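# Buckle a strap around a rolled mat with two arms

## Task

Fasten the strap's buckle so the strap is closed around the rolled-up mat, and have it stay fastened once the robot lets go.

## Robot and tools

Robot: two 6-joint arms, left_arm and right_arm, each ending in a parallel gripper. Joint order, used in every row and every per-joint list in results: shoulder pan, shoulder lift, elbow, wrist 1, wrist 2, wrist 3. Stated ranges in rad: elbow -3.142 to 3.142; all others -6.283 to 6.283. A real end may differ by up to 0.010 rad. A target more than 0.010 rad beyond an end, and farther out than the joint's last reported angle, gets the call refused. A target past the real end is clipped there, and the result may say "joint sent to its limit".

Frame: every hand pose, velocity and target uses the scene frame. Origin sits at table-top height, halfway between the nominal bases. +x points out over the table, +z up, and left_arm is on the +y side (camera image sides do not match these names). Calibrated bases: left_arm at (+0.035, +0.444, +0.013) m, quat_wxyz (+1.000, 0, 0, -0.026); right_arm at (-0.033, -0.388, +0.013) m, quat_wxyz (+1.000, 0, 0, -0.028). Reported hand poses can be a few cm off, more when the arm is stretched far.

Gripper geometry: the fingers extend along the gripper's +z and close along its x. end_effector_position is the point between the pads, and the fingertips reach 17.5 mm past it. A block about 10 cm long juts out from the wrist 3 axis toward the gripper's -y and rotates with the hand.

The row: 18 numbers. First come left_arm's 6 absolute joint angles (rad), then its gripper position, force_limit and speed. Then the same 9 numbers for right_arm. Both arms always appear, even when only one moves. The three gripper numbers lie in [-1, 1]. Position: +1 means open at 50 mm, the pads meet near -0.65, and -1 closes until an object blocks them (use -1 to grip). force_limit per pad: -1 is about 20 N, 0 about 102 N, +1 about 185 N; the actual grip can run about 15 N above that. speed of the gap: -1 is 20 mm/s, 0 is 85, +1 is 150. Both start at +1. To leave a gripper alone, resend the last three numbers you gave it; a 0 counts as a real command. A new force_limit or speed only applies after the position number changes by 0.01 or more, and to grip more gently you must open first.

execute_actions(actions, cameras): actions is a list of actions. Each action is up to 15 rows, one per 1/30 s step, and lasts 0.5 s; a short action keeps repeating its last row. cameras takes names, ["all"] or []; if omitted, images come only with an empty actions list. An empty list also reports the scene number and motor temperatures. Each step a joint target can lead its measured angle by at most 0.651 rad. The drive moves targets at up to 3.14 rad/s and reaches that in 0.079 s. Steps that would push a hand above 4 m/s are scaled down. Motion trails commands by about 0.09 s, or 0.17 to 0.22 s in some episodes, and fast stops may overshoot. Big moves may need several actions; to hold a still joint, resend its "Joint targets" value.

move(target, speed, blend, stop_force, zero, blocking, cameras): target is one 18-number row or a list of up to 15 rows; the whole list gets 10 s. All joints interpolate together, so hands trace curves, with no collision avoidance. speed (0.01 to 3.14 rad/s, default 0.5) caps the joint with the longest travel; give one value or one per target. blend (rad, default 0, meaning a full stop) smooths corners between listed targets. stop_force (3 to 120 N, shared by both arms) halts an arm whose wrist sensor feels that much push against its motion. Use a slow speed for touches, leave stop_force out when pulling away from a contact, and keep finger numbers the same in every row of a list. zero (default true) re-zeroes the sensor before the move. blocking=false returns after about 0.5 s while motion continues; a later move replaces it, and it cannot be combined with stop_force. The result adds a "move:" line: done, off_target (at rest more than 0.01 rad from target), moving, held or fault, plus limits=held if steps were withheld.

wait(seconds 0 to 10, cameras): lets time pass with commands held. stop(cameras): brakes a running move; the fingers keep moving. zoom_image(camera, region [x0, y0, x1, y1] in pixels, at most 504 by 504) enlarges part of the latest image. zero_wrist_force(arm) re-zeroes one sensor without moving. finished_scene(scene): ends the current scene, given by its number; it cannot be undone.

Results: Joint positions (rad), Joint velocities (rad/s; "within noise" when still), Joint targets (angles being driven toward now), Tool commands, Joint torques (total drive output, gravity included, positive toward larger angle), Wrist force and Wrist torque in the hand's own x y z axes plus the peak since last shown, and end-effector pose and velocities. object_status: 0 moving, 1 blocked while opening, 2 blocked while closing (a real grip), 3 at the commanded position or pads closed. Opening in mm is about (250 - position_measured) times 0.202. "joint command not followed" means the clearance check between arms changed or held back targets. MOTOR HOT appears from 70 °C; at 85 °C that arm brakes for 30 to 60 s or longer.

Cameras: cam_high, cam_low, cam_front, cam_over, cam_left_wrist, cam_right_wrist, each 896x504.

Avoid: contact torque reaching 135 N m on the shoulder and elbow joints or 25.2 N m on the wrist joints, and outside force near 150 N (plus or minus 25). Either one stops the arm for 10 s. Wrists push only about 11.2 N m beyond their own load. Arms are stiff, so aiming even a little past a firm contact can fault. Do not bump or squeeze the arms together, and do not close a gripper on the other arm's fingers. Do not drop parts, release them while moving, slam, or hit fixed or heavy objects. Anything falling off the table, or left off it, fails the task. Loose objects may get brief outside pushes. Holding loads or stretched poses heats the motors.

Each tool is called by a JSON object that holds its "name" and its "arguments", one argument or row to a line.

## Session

{"name": "execute_actions", "arguments": {
  "actions": []
}}

{"name": "zoom_image", "arguments": {
  "camera": "cam_over",
  "region": [260, 80, 520, 280]
}}

{"name": "zoom_image", "arguments": {
  "camera": "cam_front",
  "region": [250, 160, 550, 440]
}}

Scene clock: 0.00 s.
left_arm: end_effector_position=(+0.6102, +0.1454, +0.1192) position_measured=3 object_status=3 end_effector_quat_wxyz=(-0.133, -0.562, +0.665, -0.473) | right_arm: end_effector_position=(+0.6689, -0.1292, +0.3927) position_measured=3 object_status=3 end_effector_quat_wxyz=(+0.221, -0.465, +0.790, +0.335)
Joint positions: left_arm=[-0.419 -0.971 2.084 -3.596 -2.133 2.556] | right_arm=[3.49 -2.054 -1.132 -1.177 2.335 -2.202]
Joint velocities: within noise
Joint torques (N m): no reading
Motor temperatures (°C): left_arm=[27 31 29 33 36 33] | right_arm=[35 33 25 30 42 36]
Wrist force (N): no reading
Wrist torque (N m): no reading
Wrist force, peak (N): no reading
Joint targets: left_arm=[-0.419 -0.971 2.084 -3.596 -2.133 2.556] | right_arm=[3.490 -2.054 -1.132 -1.177 2.335 -2.202]
Tool commands: left_gripper/position=+1.0 left_gripper/force_limit=+1.0 left_gripper/speed=+1.0 right_gripper/position=+1.0 right_gripper/force_limit=+1.0 right_gripper/speed=+1.0

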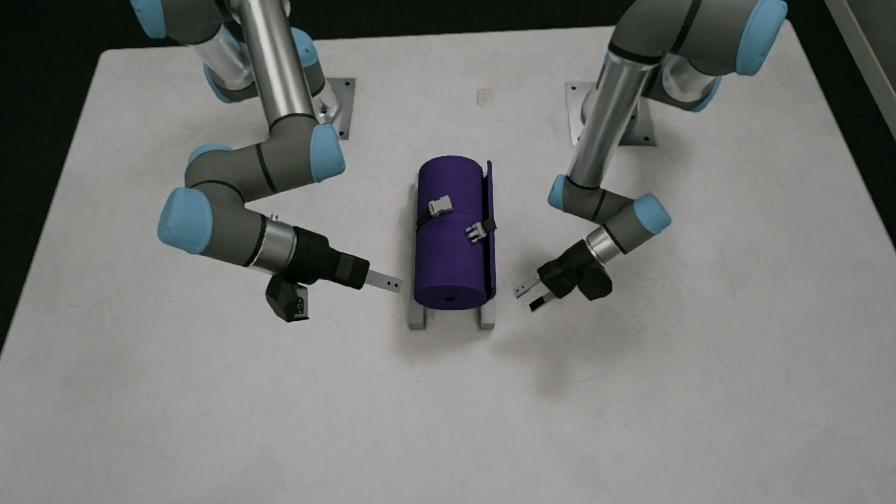

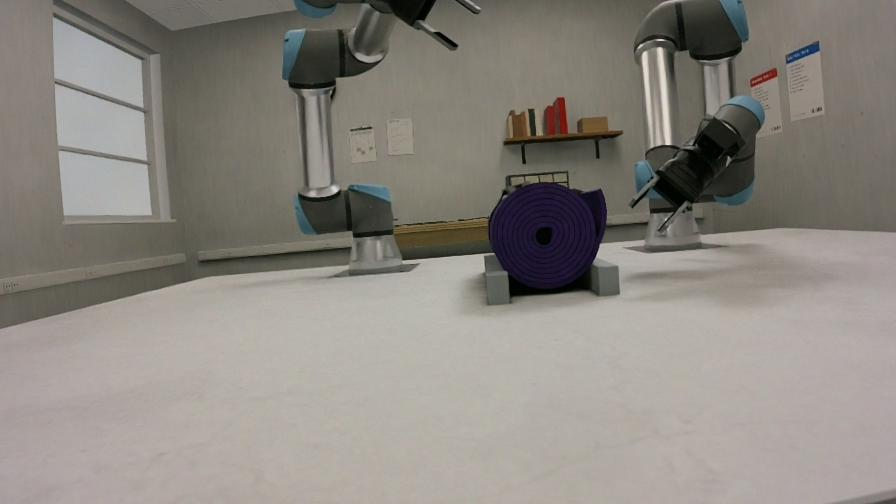

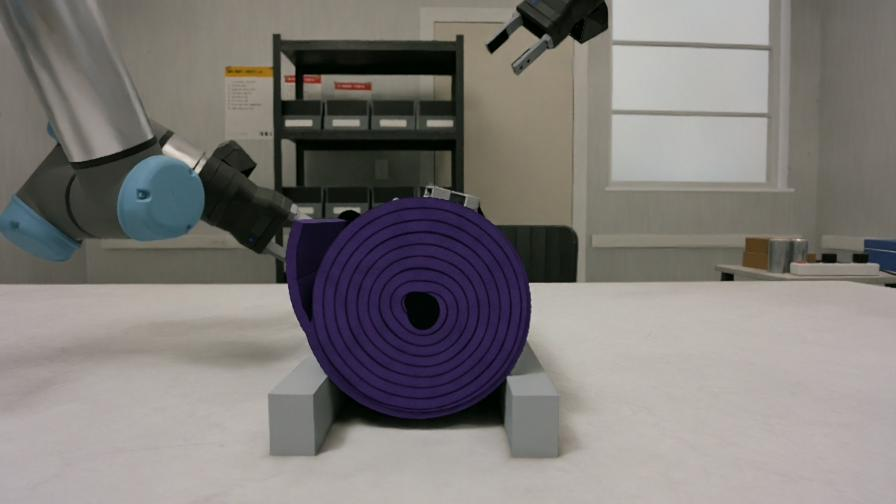

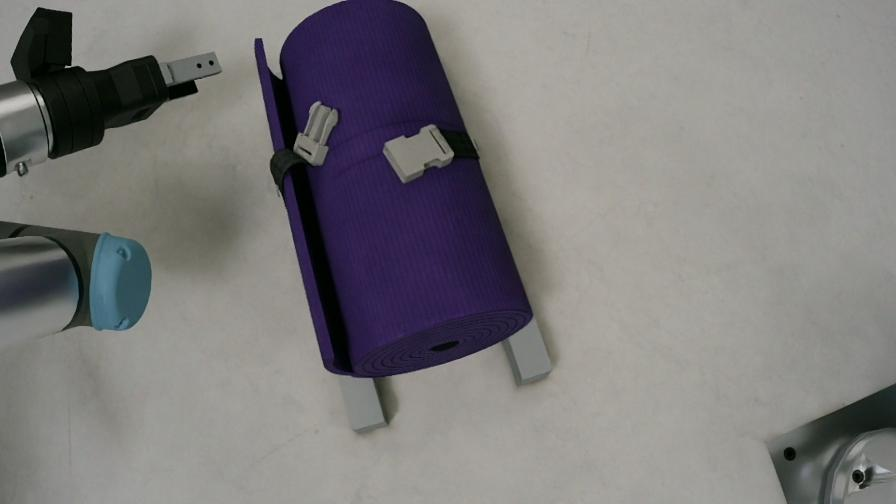

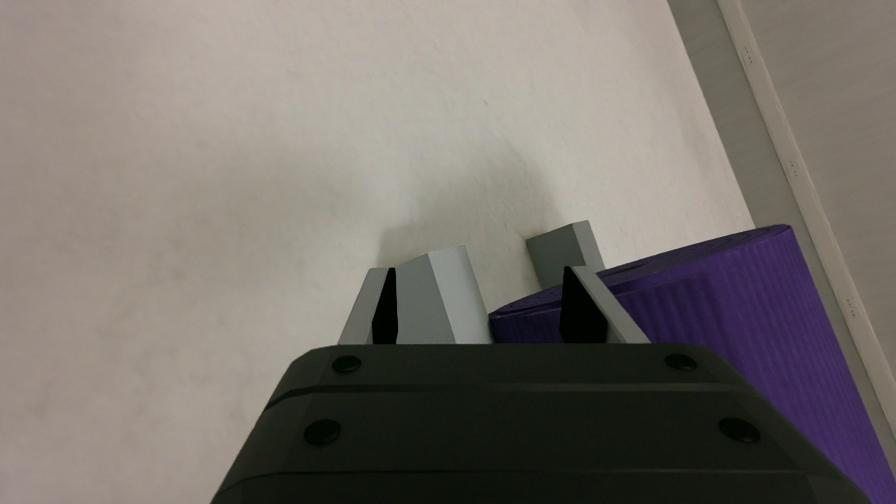

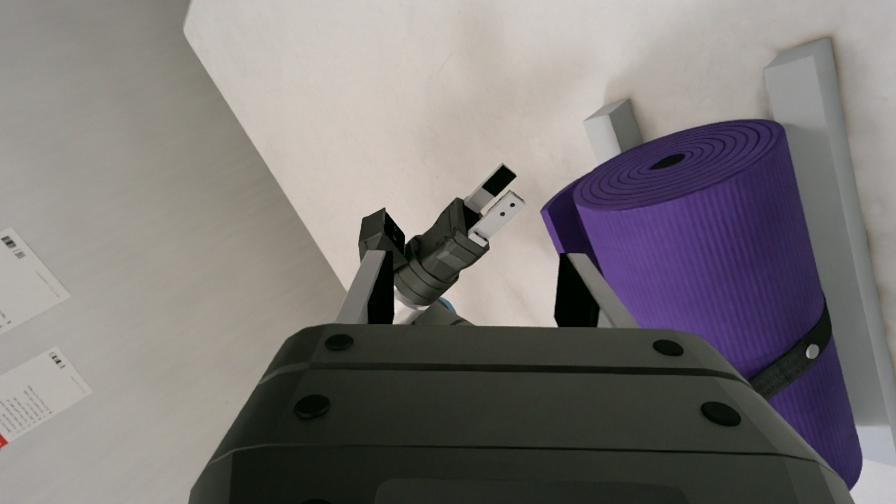

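Scaled by 1.938.

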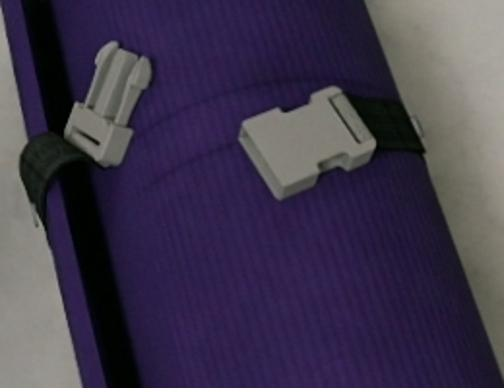

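Scaled by 1.680.

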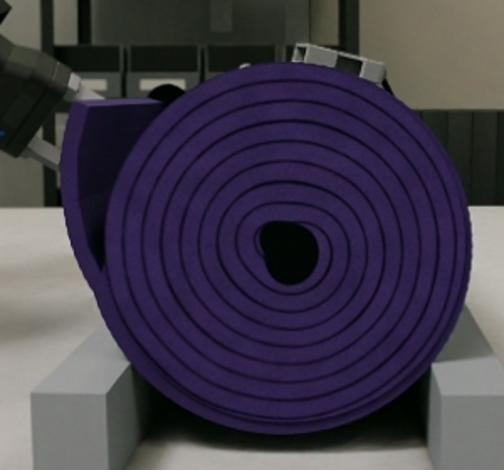

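{"name": "move", "arguments": {
  "target": [
    [-0.25,-1.5,2.0,-3.0,-2.0,1.8,1,-0.5,0,3.49,-2.054,-1.132,-1.177,2.335,-2.202,1,-0.5,0],
    [-0.9509,-1.7429,2.1857,-2.5369,-1.593,0.0385,1,-0.5,0,3.6657,-1.6472,-2.0647,-0.6811,2.3012,-1.1105,1,-0.5,0]
  ],
  "speed": [0.7,1.0],
  "blend": [0.2,0],
  "cameras": ["cam_left_wrist","cam_right_wrist","cam_front","cam_over"]
}}

{"name": "zoom_image", "arguments": {
  "camera": "cam_left_wrist",
  "region": [320, 120, 620, 350]
}}

{"name": "zoom_image", "arguments": {
  "camera": "cam_right_wrist",
  "region": [320, 120, 620, 350]
}}

Scene clock: 28.30 s.
left_arm: end_effector_position=(+0.4103, +0.0929, +0.2513) position_measured=3 object_status=3 end_effector_quat_wxyz=(+0.250, +0.933, +0.250, +0.067) | right_arm: end_effector_position=(+0.4111, -0.1190, +0.2354) position_measured=3 object_status=3 end_effector_quat_wxyz=(-0.025, -0.060, +0.922, +0.382)
Joint positions: left_arm=[-0.951 -1.743 2.186 -2.537 -1.593 0.039] | right_arm=[3.666 -1.647 -2.065 -0.681 2.301 -1.111]
Joint torques (N m): left_arm=[4.39 -10.28 -30.31 -6.27 -1.73 -1.99] | right_arm=[-7.73 13.87 19.4 3.04 1.07 0.77]
Wrist force (N): left_arm=[-1.0 -2.4 1.9] | right_arm=[0.2 -0.1 -0.2]
Wrist torque (N m): left_arm=[-0.26 0.07 -0.39] | right_arm=[-0.11 0.08 -0.58]
Wrist force, peak (N): left_arm=[-2.4 -2.5 2.2] | right_arm=[1.6 -1.0 0.4]
Joint targets: left_arm=[-0.951 -1.743 2.186 -2.537 -1.593 0.039] | right_arm=[3.666 -1.647 -2.065 -0.681 2.301 -1.111]
move: done; blend cut to 0 rad at target 1
Images, in order (width x height): cam_front 896x504, cam_over 896x504, cam_left_wrist 896x504, cam_right_wrist 896x504.

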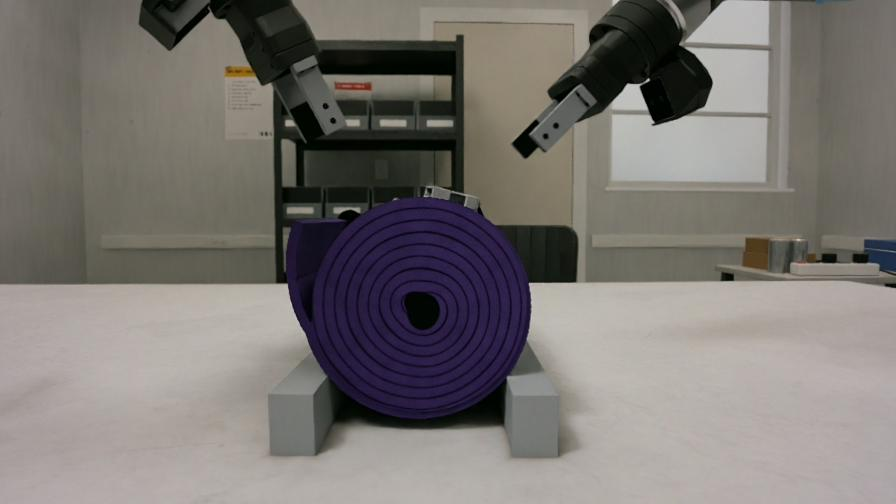

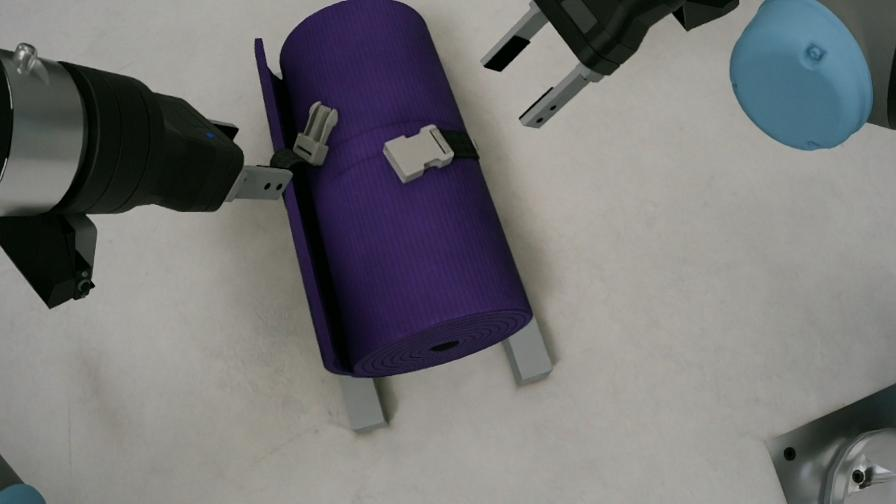

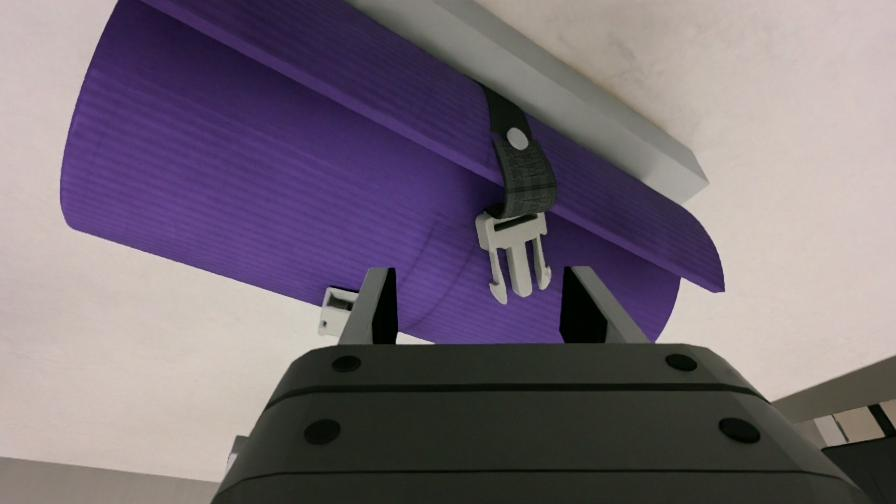

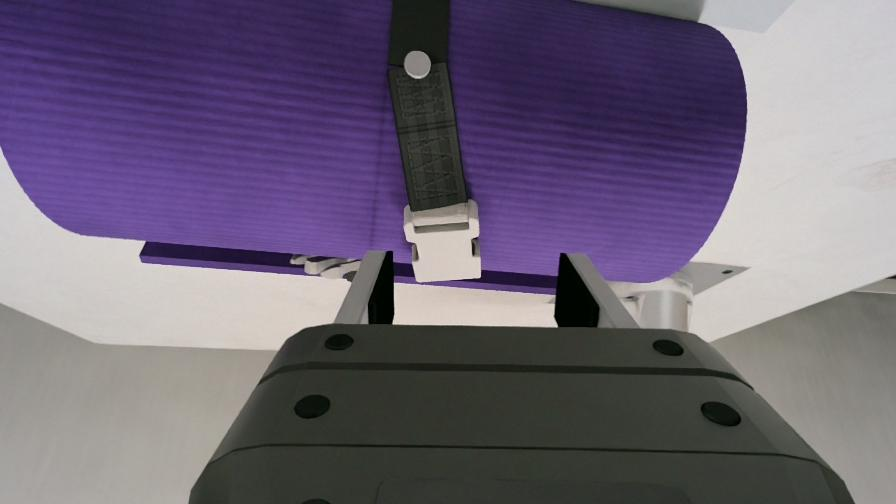

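Scaled by 1.680.

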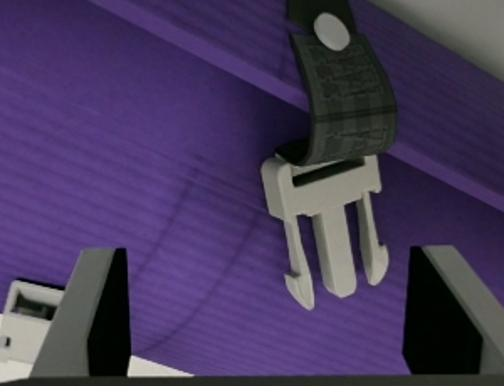

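Scaled by 1.680.

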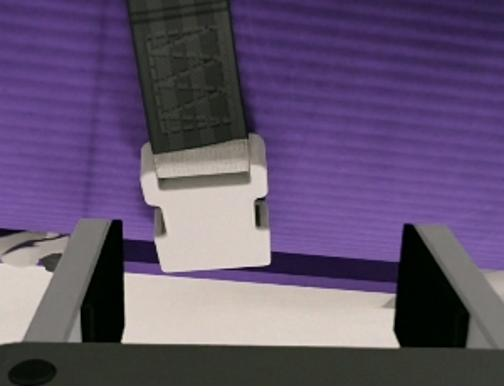

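{"name": "move", "arguments": {
  "target": [-0.6538,-1.4016,2.015,-2.6195,-2.1002,0.0656,0.8,-0.5,0,3.737,-1.75,-2.09,-0.49,2.276,-1.099,0.8,-0.5,0],
  "speed": 0.5,
  "cameras": ["cam_left_wrist","cam_right_wrist"]
}}

{"name": "zoom_image", "arguments": {
  "camera": "cam_left_wrist",
  "region": [320, 120, 620, 350]
}}

{"name": "zoom_image", "arguments": {
  "camera": "cam_right_wrist",
  "region": [320, 120, 620, 350]
}}

Scene clock: 70.10 s.
left_arm: end_effector_position=(+0.4760, +0.0713, +0.2076) position_measured=32 object_status=3 end_effector_quat_wxyz=(+0.301, +0.890, +0.315, -0.135) | right_arm: end_effector_position=(+0.4143, -0.0798, +0.1952) position_measured=32 object_status=3 end_effector_quat_wxyz=(-0.008, -0.096, +0.919, +0.383)
Joint positions: left_arm=[-0.654 -1.402 2.015 -2.62 -2.1 0.066] | right_arm=[3.737 -1.75 -2.09 -0.49 2.276 -1.099]
Joint torques (N m): left_arm=[-0.17 -29.51 -18.36 -1.04 -2.83 -2.35] | right_arm=[-7.18 38.07 26.83 3.38 3.53 -0.57]
Wrist force (N): left_arm=[-1.3 -2.2 2.5] | right_arm=[0.0 -0.3 0.1]
Wrist torque (N m): left_arm=[-0.18 0.14 -0.40] | right_arm=[-0.12 0.08 -0.63]
Wrist force, peak (N): left_arm=[-0.5 -2.3 2.7] | right_arm=[0.3 -0.1 -1.1]
Joint targets: left_arm=[-0.654 -1.402 2.015 -2.619 -2.100 0.066] | right_arm=[3.737 -1.750 -2.090 -0.490 2.276 -1.099]
move: done
Images, in order (width x height): cam_left_wrist 896x504, cam_right_wrist 896x504.

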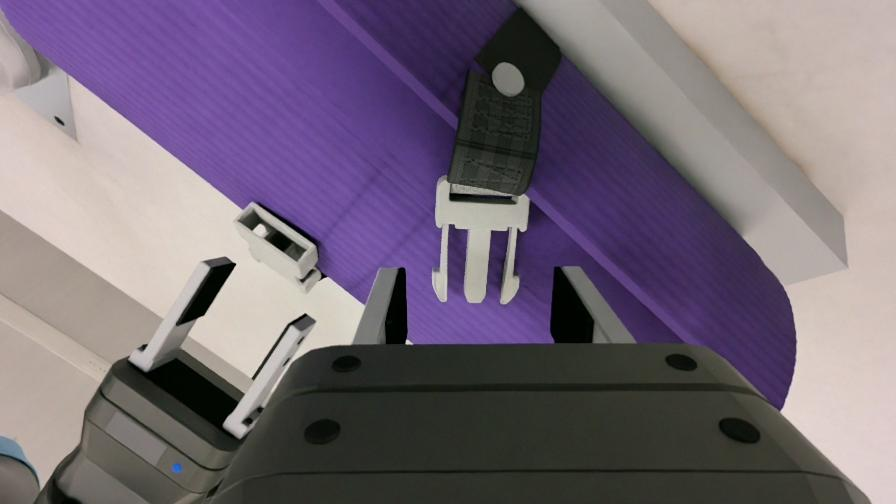

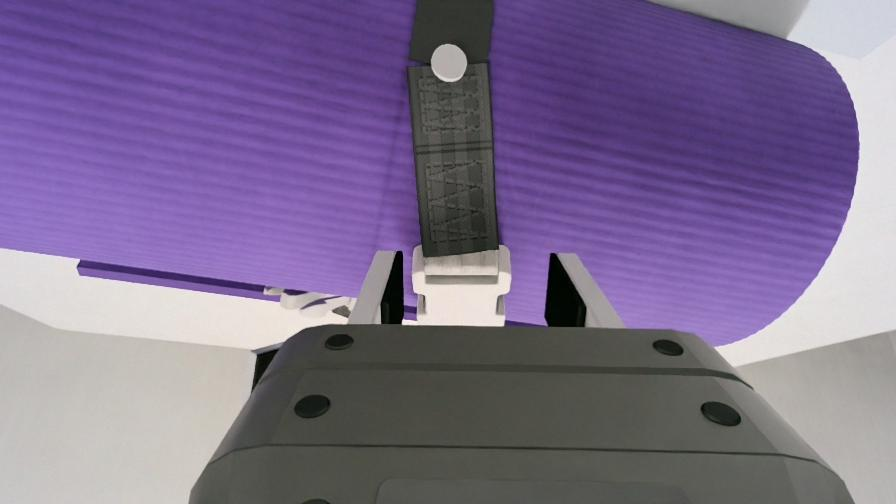

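Scaled by 1.680.

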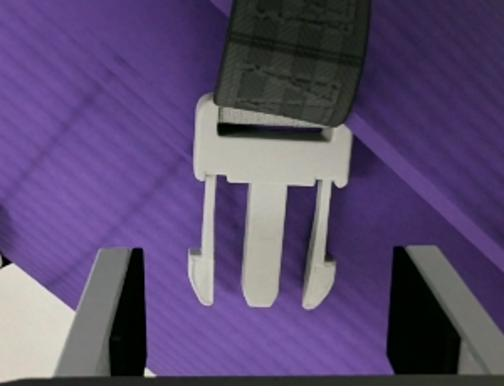

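Scaled by 1.680.

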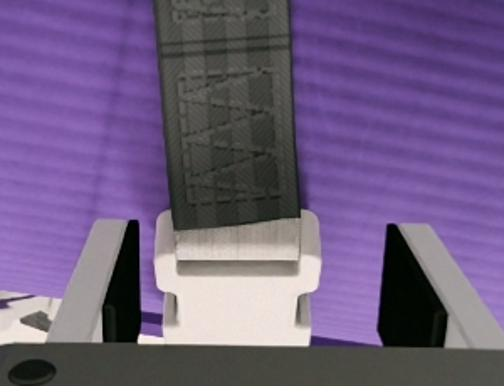

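{"name": "move", "arguments": {
  "target": [-0.6846,-1.3466,2.0245,-2.6995,-2.087,0.0348,0.8,-0.5,0,3.7627,-1.7894,-2.0988,-0.4261,2.2672,-1.0951,0.8,-0.5,0],
  "speed": 0.06,
  "stop_force": 6,
  "cameras": ["cam_left_wrist","cam_right_wrist"]
}}

{"name": "zoom_image", "arguments": {
  "camera": "cam_left_wrist",
  "region": [320, 120, 620, 350]
}}

{"name": "zoom_image", "arguments": {
  "camera": "cam_right_wrist",
  "region": [320, 120, 620, 350]
}}

Scene clock: 77.43 s.
left_arm: end_effector_position=(+0.4744, +0.0527, +0.1842) position_measured=32 object_status=3 end_effector_quat_wxyz=(+0.301, +0.890, +0.314, -0.135) | right_arm: end_effector_position=(+0.4129, -0.0662, +0.1791) position_measured=32 object_status=3 end_effector_quat_wxyz=(-0.005, -0.108, +0.918, +0.383)
Joint positions: left_arm=[-0.685 -1.347 2.025 -2.699 -2.087 0.035] | right_arm=[3.763 -1.789 -2.099 -0.426 2.267 -1.095]
Joint torques (N m): left_arm=[11.09 -42.99 -26.29 -0.86 -3.01 2.74] | right_arm=[-7.25 38.07 24.91 2.29 3.36 -0.46]
Wrist force (N): left_arm=[-1.1 -2.1 2.5] | right_arm=[0.0 -0.3 0.0]
Wrist torque (N m): left_arm=[-0.18 0.12 -0.28] | right_arm=[-0.12 0.08 -0.62]
Wrist force, peak (N): left_arm=[-0.9 -2.0 2.9] | right_arm=[0.1 -0.2 -0.7]
Joint targets: left_arm=[-0.685 -1.347 2.025 -2.699 -2.087 0.035] | right_arm=[3.763 -1.789 -2.099 -0.426 2.267 -1.095]
move: done
Images, in order (width x height): cam_left_wrist 896x504, cam_right_wrist 896x504.

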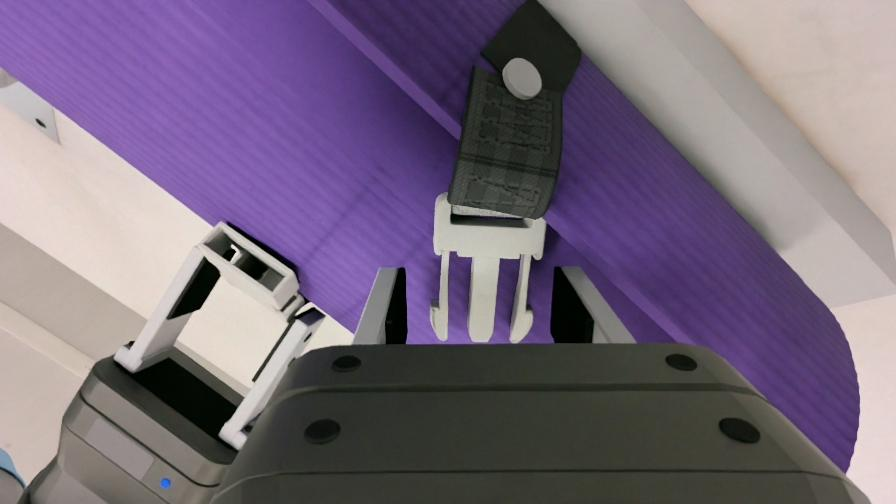

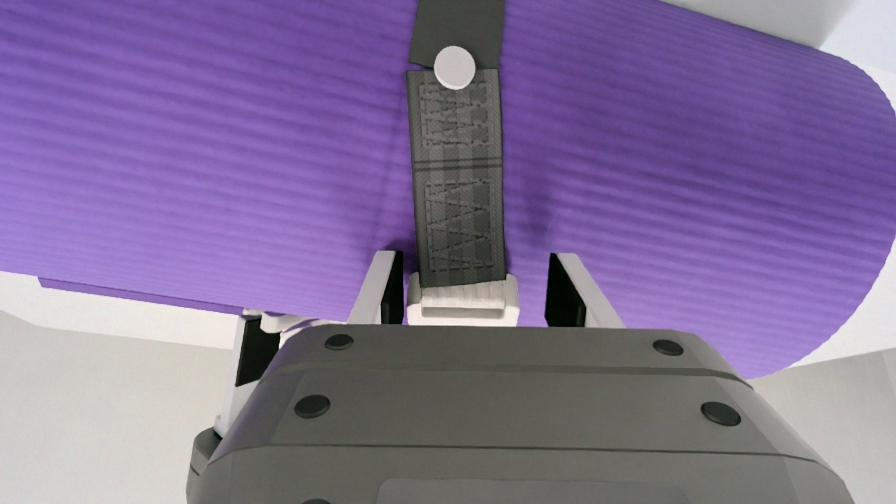

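Scaled by 1.680.

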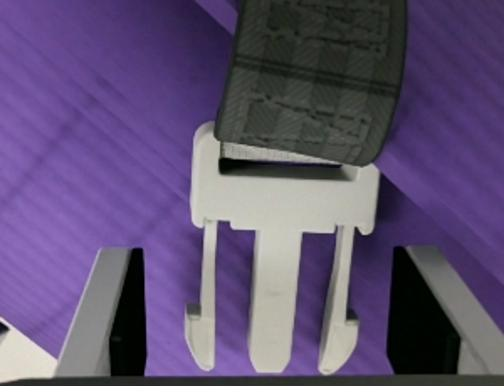

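Scaled by 1.680.

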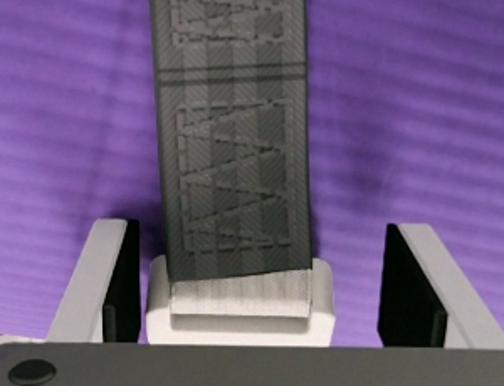

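{"name": "move", "arguments": {
  "target": [-0.6928,-1.3125,2.0235,-2.7367,-2.0835,0.0266,0.8,-0.5,0,3.7646,-1.8011,-2.0911,-0.4219,2.267,-1.095,0.8,-0.5,0],
  "speed": 0.05,
  "stop_force": 6,
  "cameras": ["cam_left_wrist","cam_right_wrist"]
}}

{"name": "zoom_image", "arguments": {
  "camera": "cam_left_wrist",
  "region": [320, 120, 620, 350]
}}

{"name": "zoom_image", "arguments": {
  "camera": "cam_right_wrist",
  "region": [320, 120, 620, 350]
}}

Scene clock: 100.47 s.
left_arm: end_effector_position=(+0.4766, +0.0453, +0.1711) position_measured=32 object_status=3 end_effector_quat_wxyz=(+0.301, +0.890, +0.314, -0.135) | right_arm: end_effector_position=(+0.4144, -0.0646, +0.1779) position_measured=32 object_status=3 end_effector_quat_wxyz=(-0.005, -0.109, +0.917, +0.383)
Joint positions: left_arm=[-0.693 -1.312 2.023 -2.737 -2.083 0.027] | right_arm=[3.764 -1.796 -2.094 -0.424 2.267 -1.095]
Joint torques (N m): left_arm=[8.67 -43.79 -23.09 -0.99 -2.55 2.36] | right_arm=[-6.52 36.86 8.72 2.11 0.58 1.1]
Wrist force (N): left_arm=[-1.2 -2.0 2.2] | right_arm=[2.5 0.6 -5.4]
Wrist torque (N m): left_arm=[-0.15 0.12 -0.27] | right_arm=[-0.07 -0.05 -0.61]
Wrist force, peak (N): left_arm=[-1.5 -2.2 2.4] | right_arm=[5.9 0.7 -8.5]
Joint targets: left_arm=[-0.693 -1.313 2.023 -2.737 -2.083 0.027] | right_arm=[3.764 -1.796 -2.094 -0.424 2.267 -1.095]
move: contact (right_arm)
Images, in order (width x height): cam_left_wrist 896x504, cam_right_wrist 896x504.

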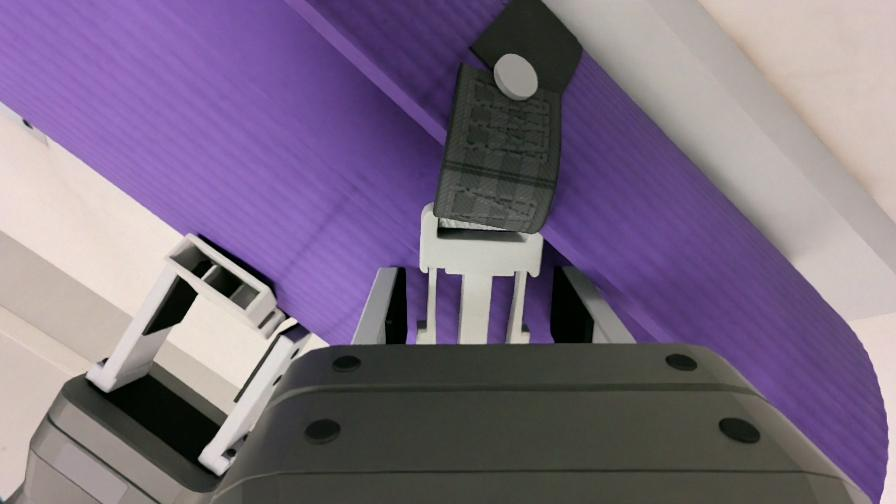

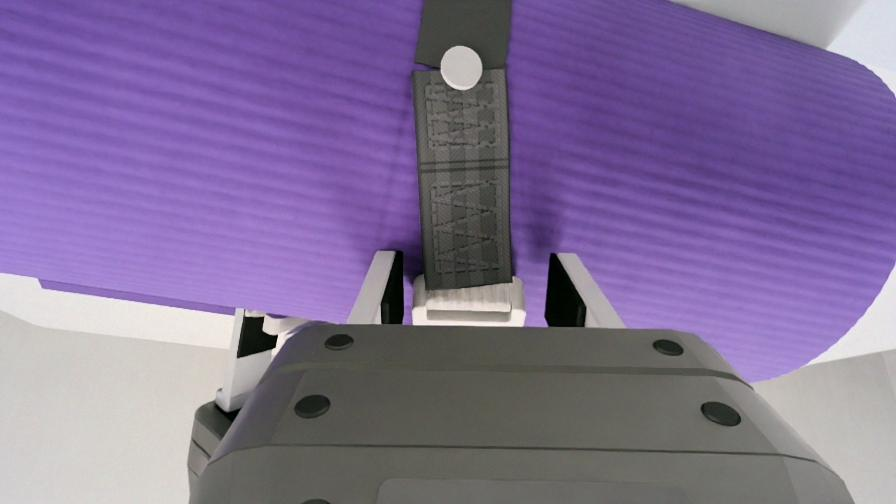

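Scaled by 1.680.

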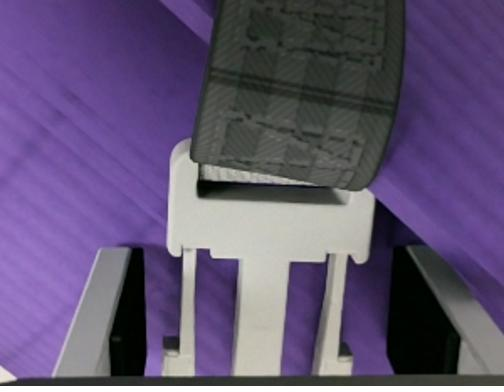

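Scaled by 1.680.

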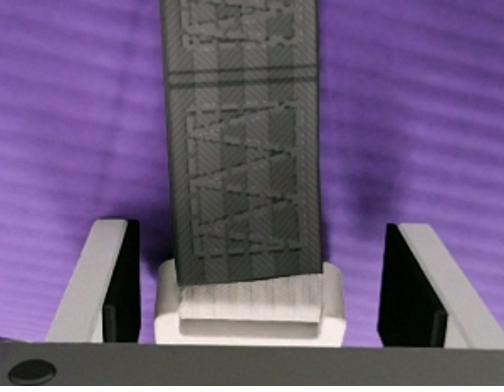

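{"name": "move", "arguments": {
  "target": [-0.7116,-1.3328,2.0427,-2.7455,-2.0751,0.7025,0.8,-0.5,0,3.764,-1.796,-2.094,-0.424,2.267,-1.095,-1,0.1,-0.9],
  "speed": 0.25,
  "cameras": ["cam_left_wrist","cam_right_wrist"]
}}

{"name": "zoom_image", "arguments": {
  "camera": "cam_left_wrist",
  "region": [320, 120, 620, 350]
}}

{"name": "zoom_image", "arguments": {
  "camera": "cam_right_wrist",
  "region": [320, 120, 620, 350]
}}

Scene clock: 119.30 s.
left_arm: end_effector_position=(+0.4659, +0.0426, +0.1745) position_measured=32 object_status=3 end_effector_quat_wxyz=(+0.329, +0.944, -0.008, -0.024) | right_arm: end_effector_position=(+0.4144, -0.0644, +0.1780) position_measured=90 object_status=2 end_effector_quat_wxyz=(-0.005, -0.109, +0.917, +0.383)
Joint positions: left_arm=[-0.712 -1.333 2.043 -2.746 -2.075 0.702] | right_arm=[3.764 -1.796 -2.094 -0.424 2.267 -1.095]
Joint torques (N m): left_arm=[-1.22 -34.63 -19.9 -5.38 0.36 -1.31] | right_arm=[7.15 23.25 27.01 2.22 -1.29 1.5]
Wrist force (N): left_arm=[-0.9 -2.6 2.1] | right_arm=[-0.1 -0.8 -1.2]
Wrist torque (N m): left_arm=[-0.29 0.09 -0.27] | right_arm=[-0.10 0.05 -0.61]
Wrist force, peak (N): left_arm=[-1.1 -2.7 2.4] | right_arm=[2.4 0.8 -5.8]
Joint targets: left_arm=[-0.712 -1.333 2.043 -2.745 -2.075 0.702] | right_arm=[3.764 -1.796 -2.094 -0.424 2.267 -1.095]
move: done
Images, in order (width x height): cam_left_wrist 896x504, cam_right_wrist 896x504.

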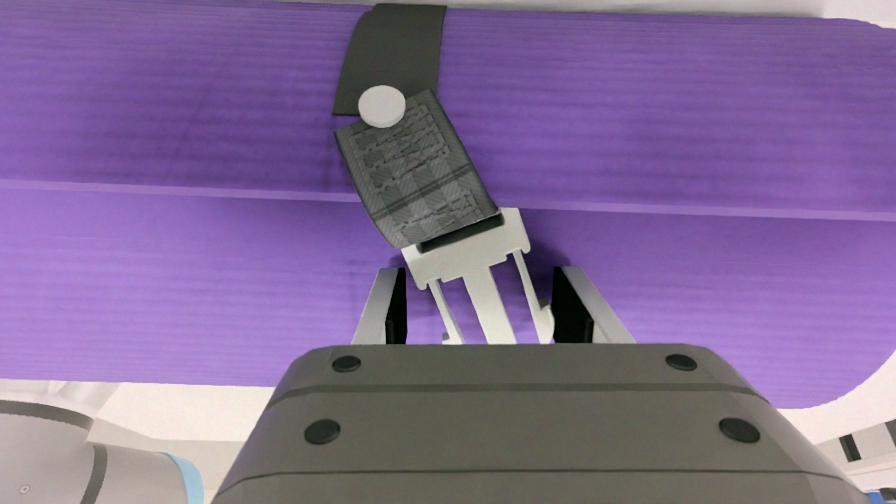

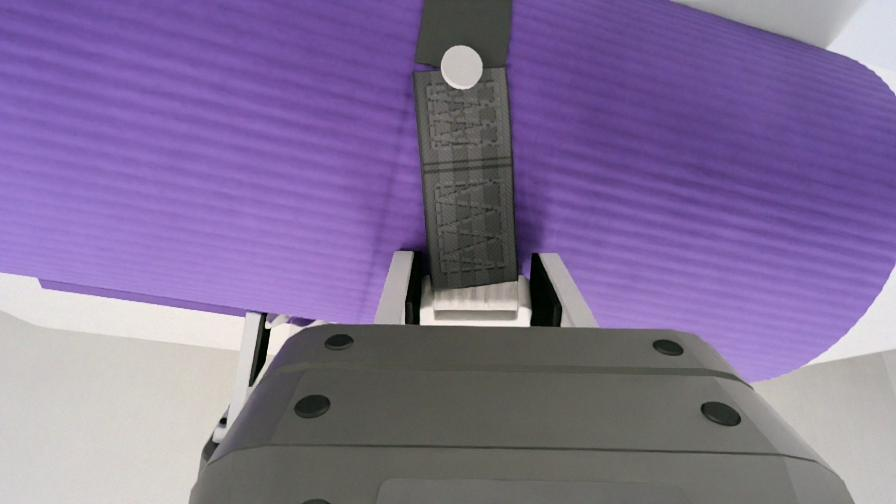

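Scaled by 1.680.

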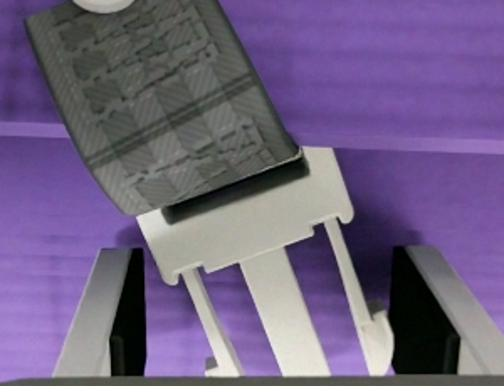

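Scaled by 1.680.

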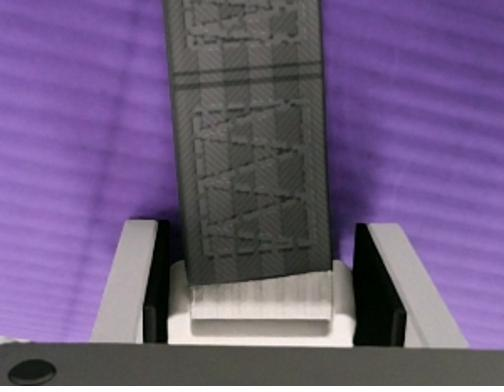

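{"name": "move", "arguments": {
  "target": [-0.7085,-1.3195,2.074,-2.7886,-2.0765,0.4962,0.8,-0.5,0,3.764,-1.796,-2.094,-0.424,2.267,-1.095,-1,0.1,-0.9],
  "speed": 0.1,
  "stop_force": 8,
  "cameras": ["cam_left_wrist"]
}}

{"name": "zoom_image", "arguments": {
  "camera": "cam_left_wrist",
  "region": [320, 120, 620, 350]
}}

Scene clock: 132.53 s.
left_arm: end_effector_position=(+0.4647, +0.0446, +0.1691) position_measured=32 object_status=3 end_effector_quat_wxyz=(+0.328, +0.944, +0.029, -0.037) | right_arm: end_effector_position=(+0.4144, -0.0644, +0.1780) position_measured=90 object_status=2 end_effector_quat_wxyz=(-0.005, -0.109, +0.917, +0.383)
Joint positions: left_arm=[-0.71 -1.328 2.054 -2.762 -2.076 0.626] | right_arm=[3.764 -1.796 -2.094 -0.424 2.267 -1.095]
Joint torques (N m): left_arm=[-7.05 -36.45 -24.27 0.42 1.18 -2.77] | right_arm=[6.11 18.05 26.03 2.92 -0.93 1.41]
Wrist force (N): left_arm=[-2.2 0.2 -7.7] | right_arm=[0.2 -0.6 -1.4]
Wrist torque (N m): left_arm=[-0.29 0.35 -0.34] | right_arm=[-0.12 0.03 -0.61]
Wrist force, peak (N): left_arm=[-1.8 4.2 -8.7] | right_arm=[-0.1 -1.4 -1.2]
Joint targets: left_arm=[-0.710 -1.328 2.054 -2.762 -2.076 0.626] | right_arm=[3.764 -1.796 -2.094 -0.424 2.267 -1.095]
move: contact (left_arm); left_arm: the wrist 3 is farthest, 0.130 rad from its target
Images, in order (width x height): cam_left_wrist 896x504.

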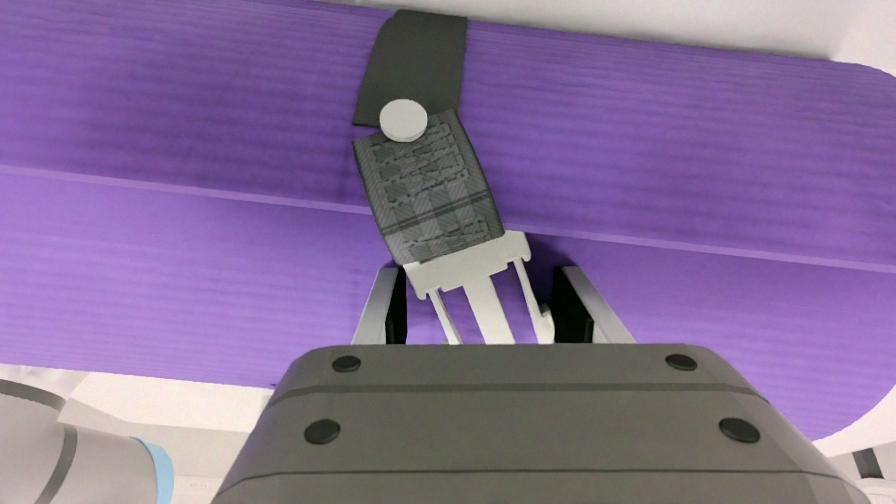

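Scaled by 1.680.

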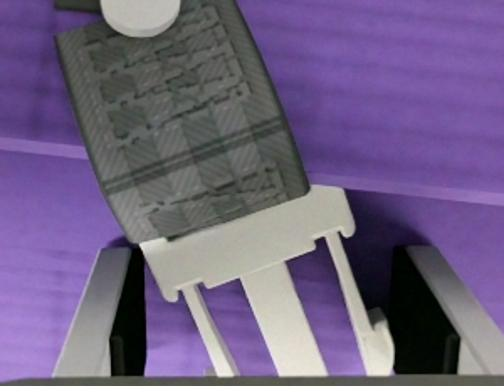

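{"name": "move", "arguments": {
  "target": [-0.7135,-1.3345,2.0445,-2.7455,-2.0745,0.6,1,-0.5,0,3.764,-1.796,-2.094,-0.424,2.267,-1.095,-1,0.1,-0.9],
  "speed": 0.15
}}

{"name": "move", "arguments": {
  "target": [-0.7131,-1.3249,2.0804,-2.7918,-2.0745,0.4916,1,-0.5,0,3.764,-1.796,-2.094,-0.424,2.267,-1.095,-1,0.1,-0.9],
  "speed": 0.1,
  "stop_force": 10,
  "cameras": ["cam_left_wrist"]
}}

{"name": "zoom_image", "arguments": {
  "camera": "cam_left_wrist",
  "region": [320, 120, 620, 350]
}}

Scene clock: 141.57 s.
left_arm: end_effector_position=(+0.4648, +0.0423, +0.1746) position_measured=3 object_status=3 end_effector_quat_wxyz=(+0.327, +0.943, +0.040, -0.041) | right_arm: end_effector_position=(+0.4144, -0.0644, +0.1780) position_measured=90 object_status=2 end_effector_quat_wxyz=(-0.005, -0.109, +0.917, +0.383)
Joint positions: left_arm=[-0.714 -1.335 2.044 -2.745 -2.074 0.6] | right_arm=[3.764 -1.796 -2.094 -0.424 2.267 -1.095]
Joint torques (N m): left_arm=[-4.08 -33.17 -15.37 -5.1 0.73 2.25] | right_arm=[5.38 17.7 24.96 3.45 -0.55 1.34]
Wrist force (N): left_arm=[-1.3 -2.6 2.4] | right_arm=[0.3 0.2 -1.4]
Wrist torque (N m): left_arm=[-0.29 0.13 -0.28] | right_arm=[-0.09 0.04 -0.62]
Wrist force, peak (N): left_arm=[-8.4 -2.7 -9.0] | right_arm=[0.2 -0.8 -1.5]
Joint targets: left_arm=[-0.714 -1.335 2.044 -2.745 -2.075 0.600] | right_arm=[3.764 -1.796 -2.094 -0.424 2.267 -1.095]
move: done

Scene clock: 143.30 s.
left_arm: end_effector_position=(+0.4628, +0.0443, +0.1695) position_measured=3 object_status=3 end_effector_quat_wxyz=(+0.326, +0.942, +0.058, -0.047) | right_arm: end_effector_position=(+0.4144, -0.0644, +0.1780) position_measured=90 object_status=2 end_effector_quat_wxyz=(-0.005, -0.109, +0.917, +0.383)
Joint positions: left_arm=[-0.713 -1.331 2.058 -2.763 -2.074 0.56] | right_arm=[3.764 -1.796 -2.094 -0.424 2.267 -1.095]
Joint torques (N m): left_arm=[-9.46 -36.1 -23.93 -3.95 -0.35 -2.68] | right_arm=[5.18 18.4 24.34 3.67 -0.51 1.23]
Wrist force (N): left_arm=[-3.5 -0.6 -10.2] | right_arm=[0.2 -0.3 -1.3]
Wrist torque (N m): left_arm=[-0.35 0.46 -0.34] | right_arm=[-0.10 0.03 -0.61]
Wrist force, peak (N): left_arm=[-1.8 7.4 -13.3] | right_arm=[0.2 -0.1 -1.6]
Joint targets: left_arm=[-0.713 -1.331 2.058 -2.763 -2.074 0.560] | right_arm=[3.764 -1.796 -2.094 -0.424 2.267 -1.095]
move: contact (left_arm); left_arm: the wrist 3 is farthest, 0.069 rad from its target
Images, in order (width x height): cam_left_wrist 896x504.

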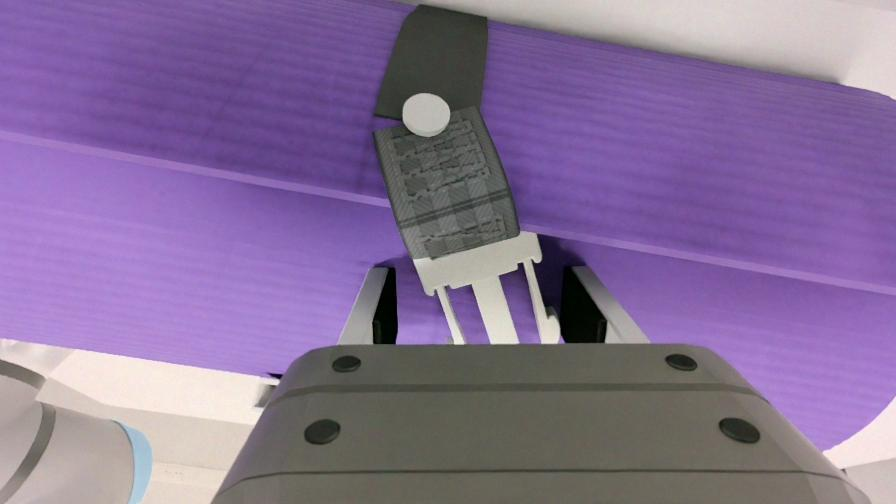

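Scaled by 1.680.

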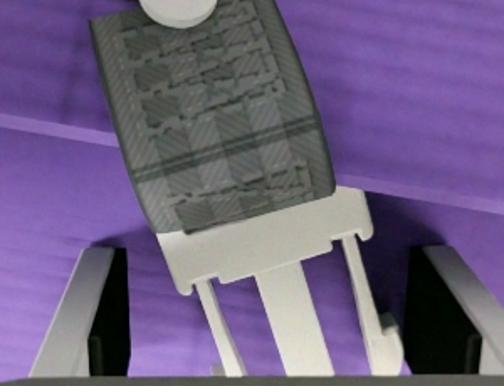

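{"name": "move", "arguments": {
  "target": [-0.6962,-1.334,2.0757,-2.7697,-2.082,0.507,1,-0.5,0,3.764,-1.796,-2.094,-0.424,2.267,-1.095,-1,0.1,-0.9],
  "speed": 0.06,
  "stop_force": 15,
  "cameras": ["cam_left_wrist"]
}}

{"name": "zoom_image", "arguments": {
  "camera": "cam_left_wrist",
  "region": [320, 120, 620, 350]
}}

Scene clock: 161.10 s.
left_arm: end_effector_position=(+0.4634, +0.0552, +0.1647) position_measured=3 object_status=3 end_effector_quat_wxyz=(+0.324, +0.940, +0.092, -0.059) | right_arm: end_effector_position=(+0.4144, -0.0644, +0.1780) position_measured=90 object_status=2 end_effector_quat_wxyz=(-0.005, -0.109, +0.917, +0.383)
Joint positions: left_arm=[-0.696 -1.334 2.076 -2.77 -2.082 0.507] | right_arm=[3.764 -1.796 -2.094 -0.424 2.267 -1.095]
Joint torques (N m): left_arm=[-9.34 -32.98 -26.55 -1.76 1 2.47] | right_arm=[4.19 18.87 22.85 4.4 -0.12 1.23]
Wrist force (N): left_arm=[-1.0 -2.3 2.0] | right_arm=[0.2 0.2 -1.5]
Wrist torque (N m): left_arm=[-0.23 0.09 -0.30] | right_arm=[-0.09 0.05 -0.62]
Wrist force, peak (N): left_arm=[-3.5 -0.4 -10.6] | right_arm=[0.2 0.2 -1.5]
Joint targets: left_arm=[-0.696 -1.334 2.076 -2.770 -2.082 0.507] | right_arm=[3.764 -1.796 -2.094 -0.424 2.267 -1.095]
move: done
Images, in order (width x height): cam_left_wrist 896x504.

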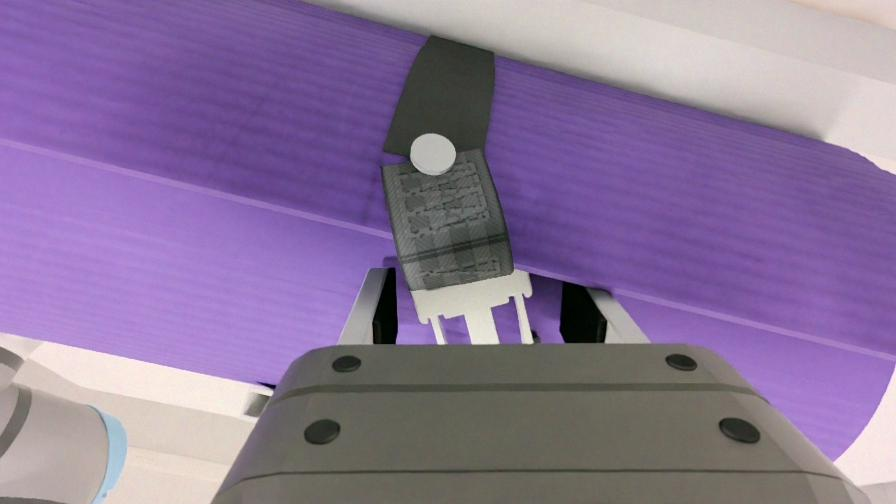

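Scaled by 1.680.

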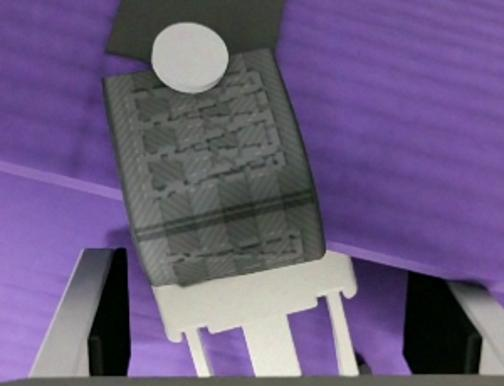

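{"name": "move", "arguments": {
  "target": [-0.6885,-1.3346,2.0909,-2.7804,-2.0853,0.515,0.9,-0.5,0,3.764,-1.796,-2.094,-0.424,2.267,-1.095,-1,0.1,-0.9],
  "speed": 0.06,
  "stop_force": 18,
  "cameras": ["cam_left_wrist"]
}}

{"name": "zoom_image", "arguments": {
  "camera": "cam_left_wrist",
  "region": [320, 120, 620, 350]
}}

Scene clock: 171.63 s.
left_arm: end_effector_position=(+0.4623, +0.0613, +0.1602) position_measured=18 object_status=3 end_effector_quat_wxyz=(+0.324, +0.940, +0.092, -0.058) | right_arm: end_effector_position=(+0.4144, -0.0644, +0.1780) position_measured=90 object_status=2 end_effector_quat_wxyz=(-0.005, -0.109, +0.917, +0.383)
Joint positions: left_arm=[-0.688 -1.335 2.091 -2.78 -2.085 0.515] | right_arm=[3.764 -1.796 -2.094 -0.424 2.267 -1.095]
Joint torques (N m): left_arm=[-8.77 -39.42 -26.27 -0.85 0.83 -2.42] | right_arm=[3.01 18.66 21.76 4.7 0.21 1.08]
Wrist force (N): left_arm=[-1.0 -1.9 2.4] | right_arm=[-0.4 -0.6 -0.8]
Wrist torque (N m): left_arm=[-0.21 0.09 -0.39] | right_arm=[-0.11 0.09 -0.62]
Wrist force, peak (N): left_arm=[-1.2 -2.6 2.5] | right_arm=[0.3 0.4 -1.5]
Joint targets: left_arm=[-0.689 -1.335 2.091 -2.780 -2.085 0.515] | right_arm=[3.764 -1.796 -2.094 -0.424 2.267 -1.095]
move: done
Images, in order (width x height): cam_left_wrist 896x504.

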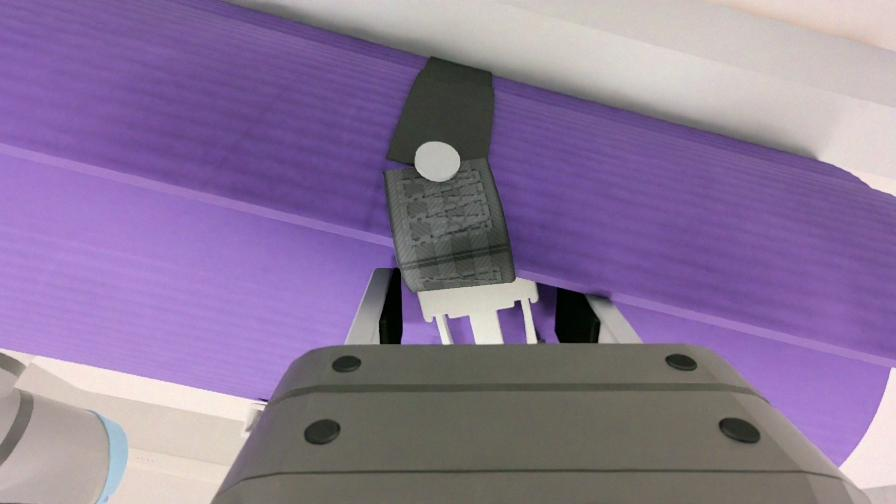

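Scaled by 1.680.

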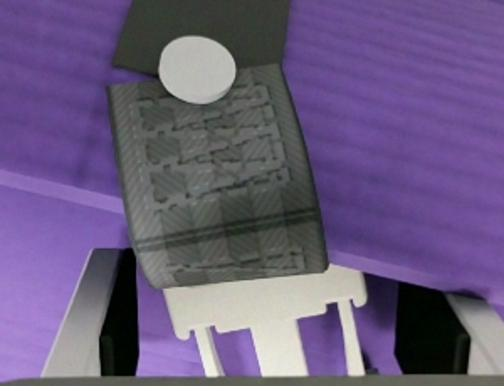

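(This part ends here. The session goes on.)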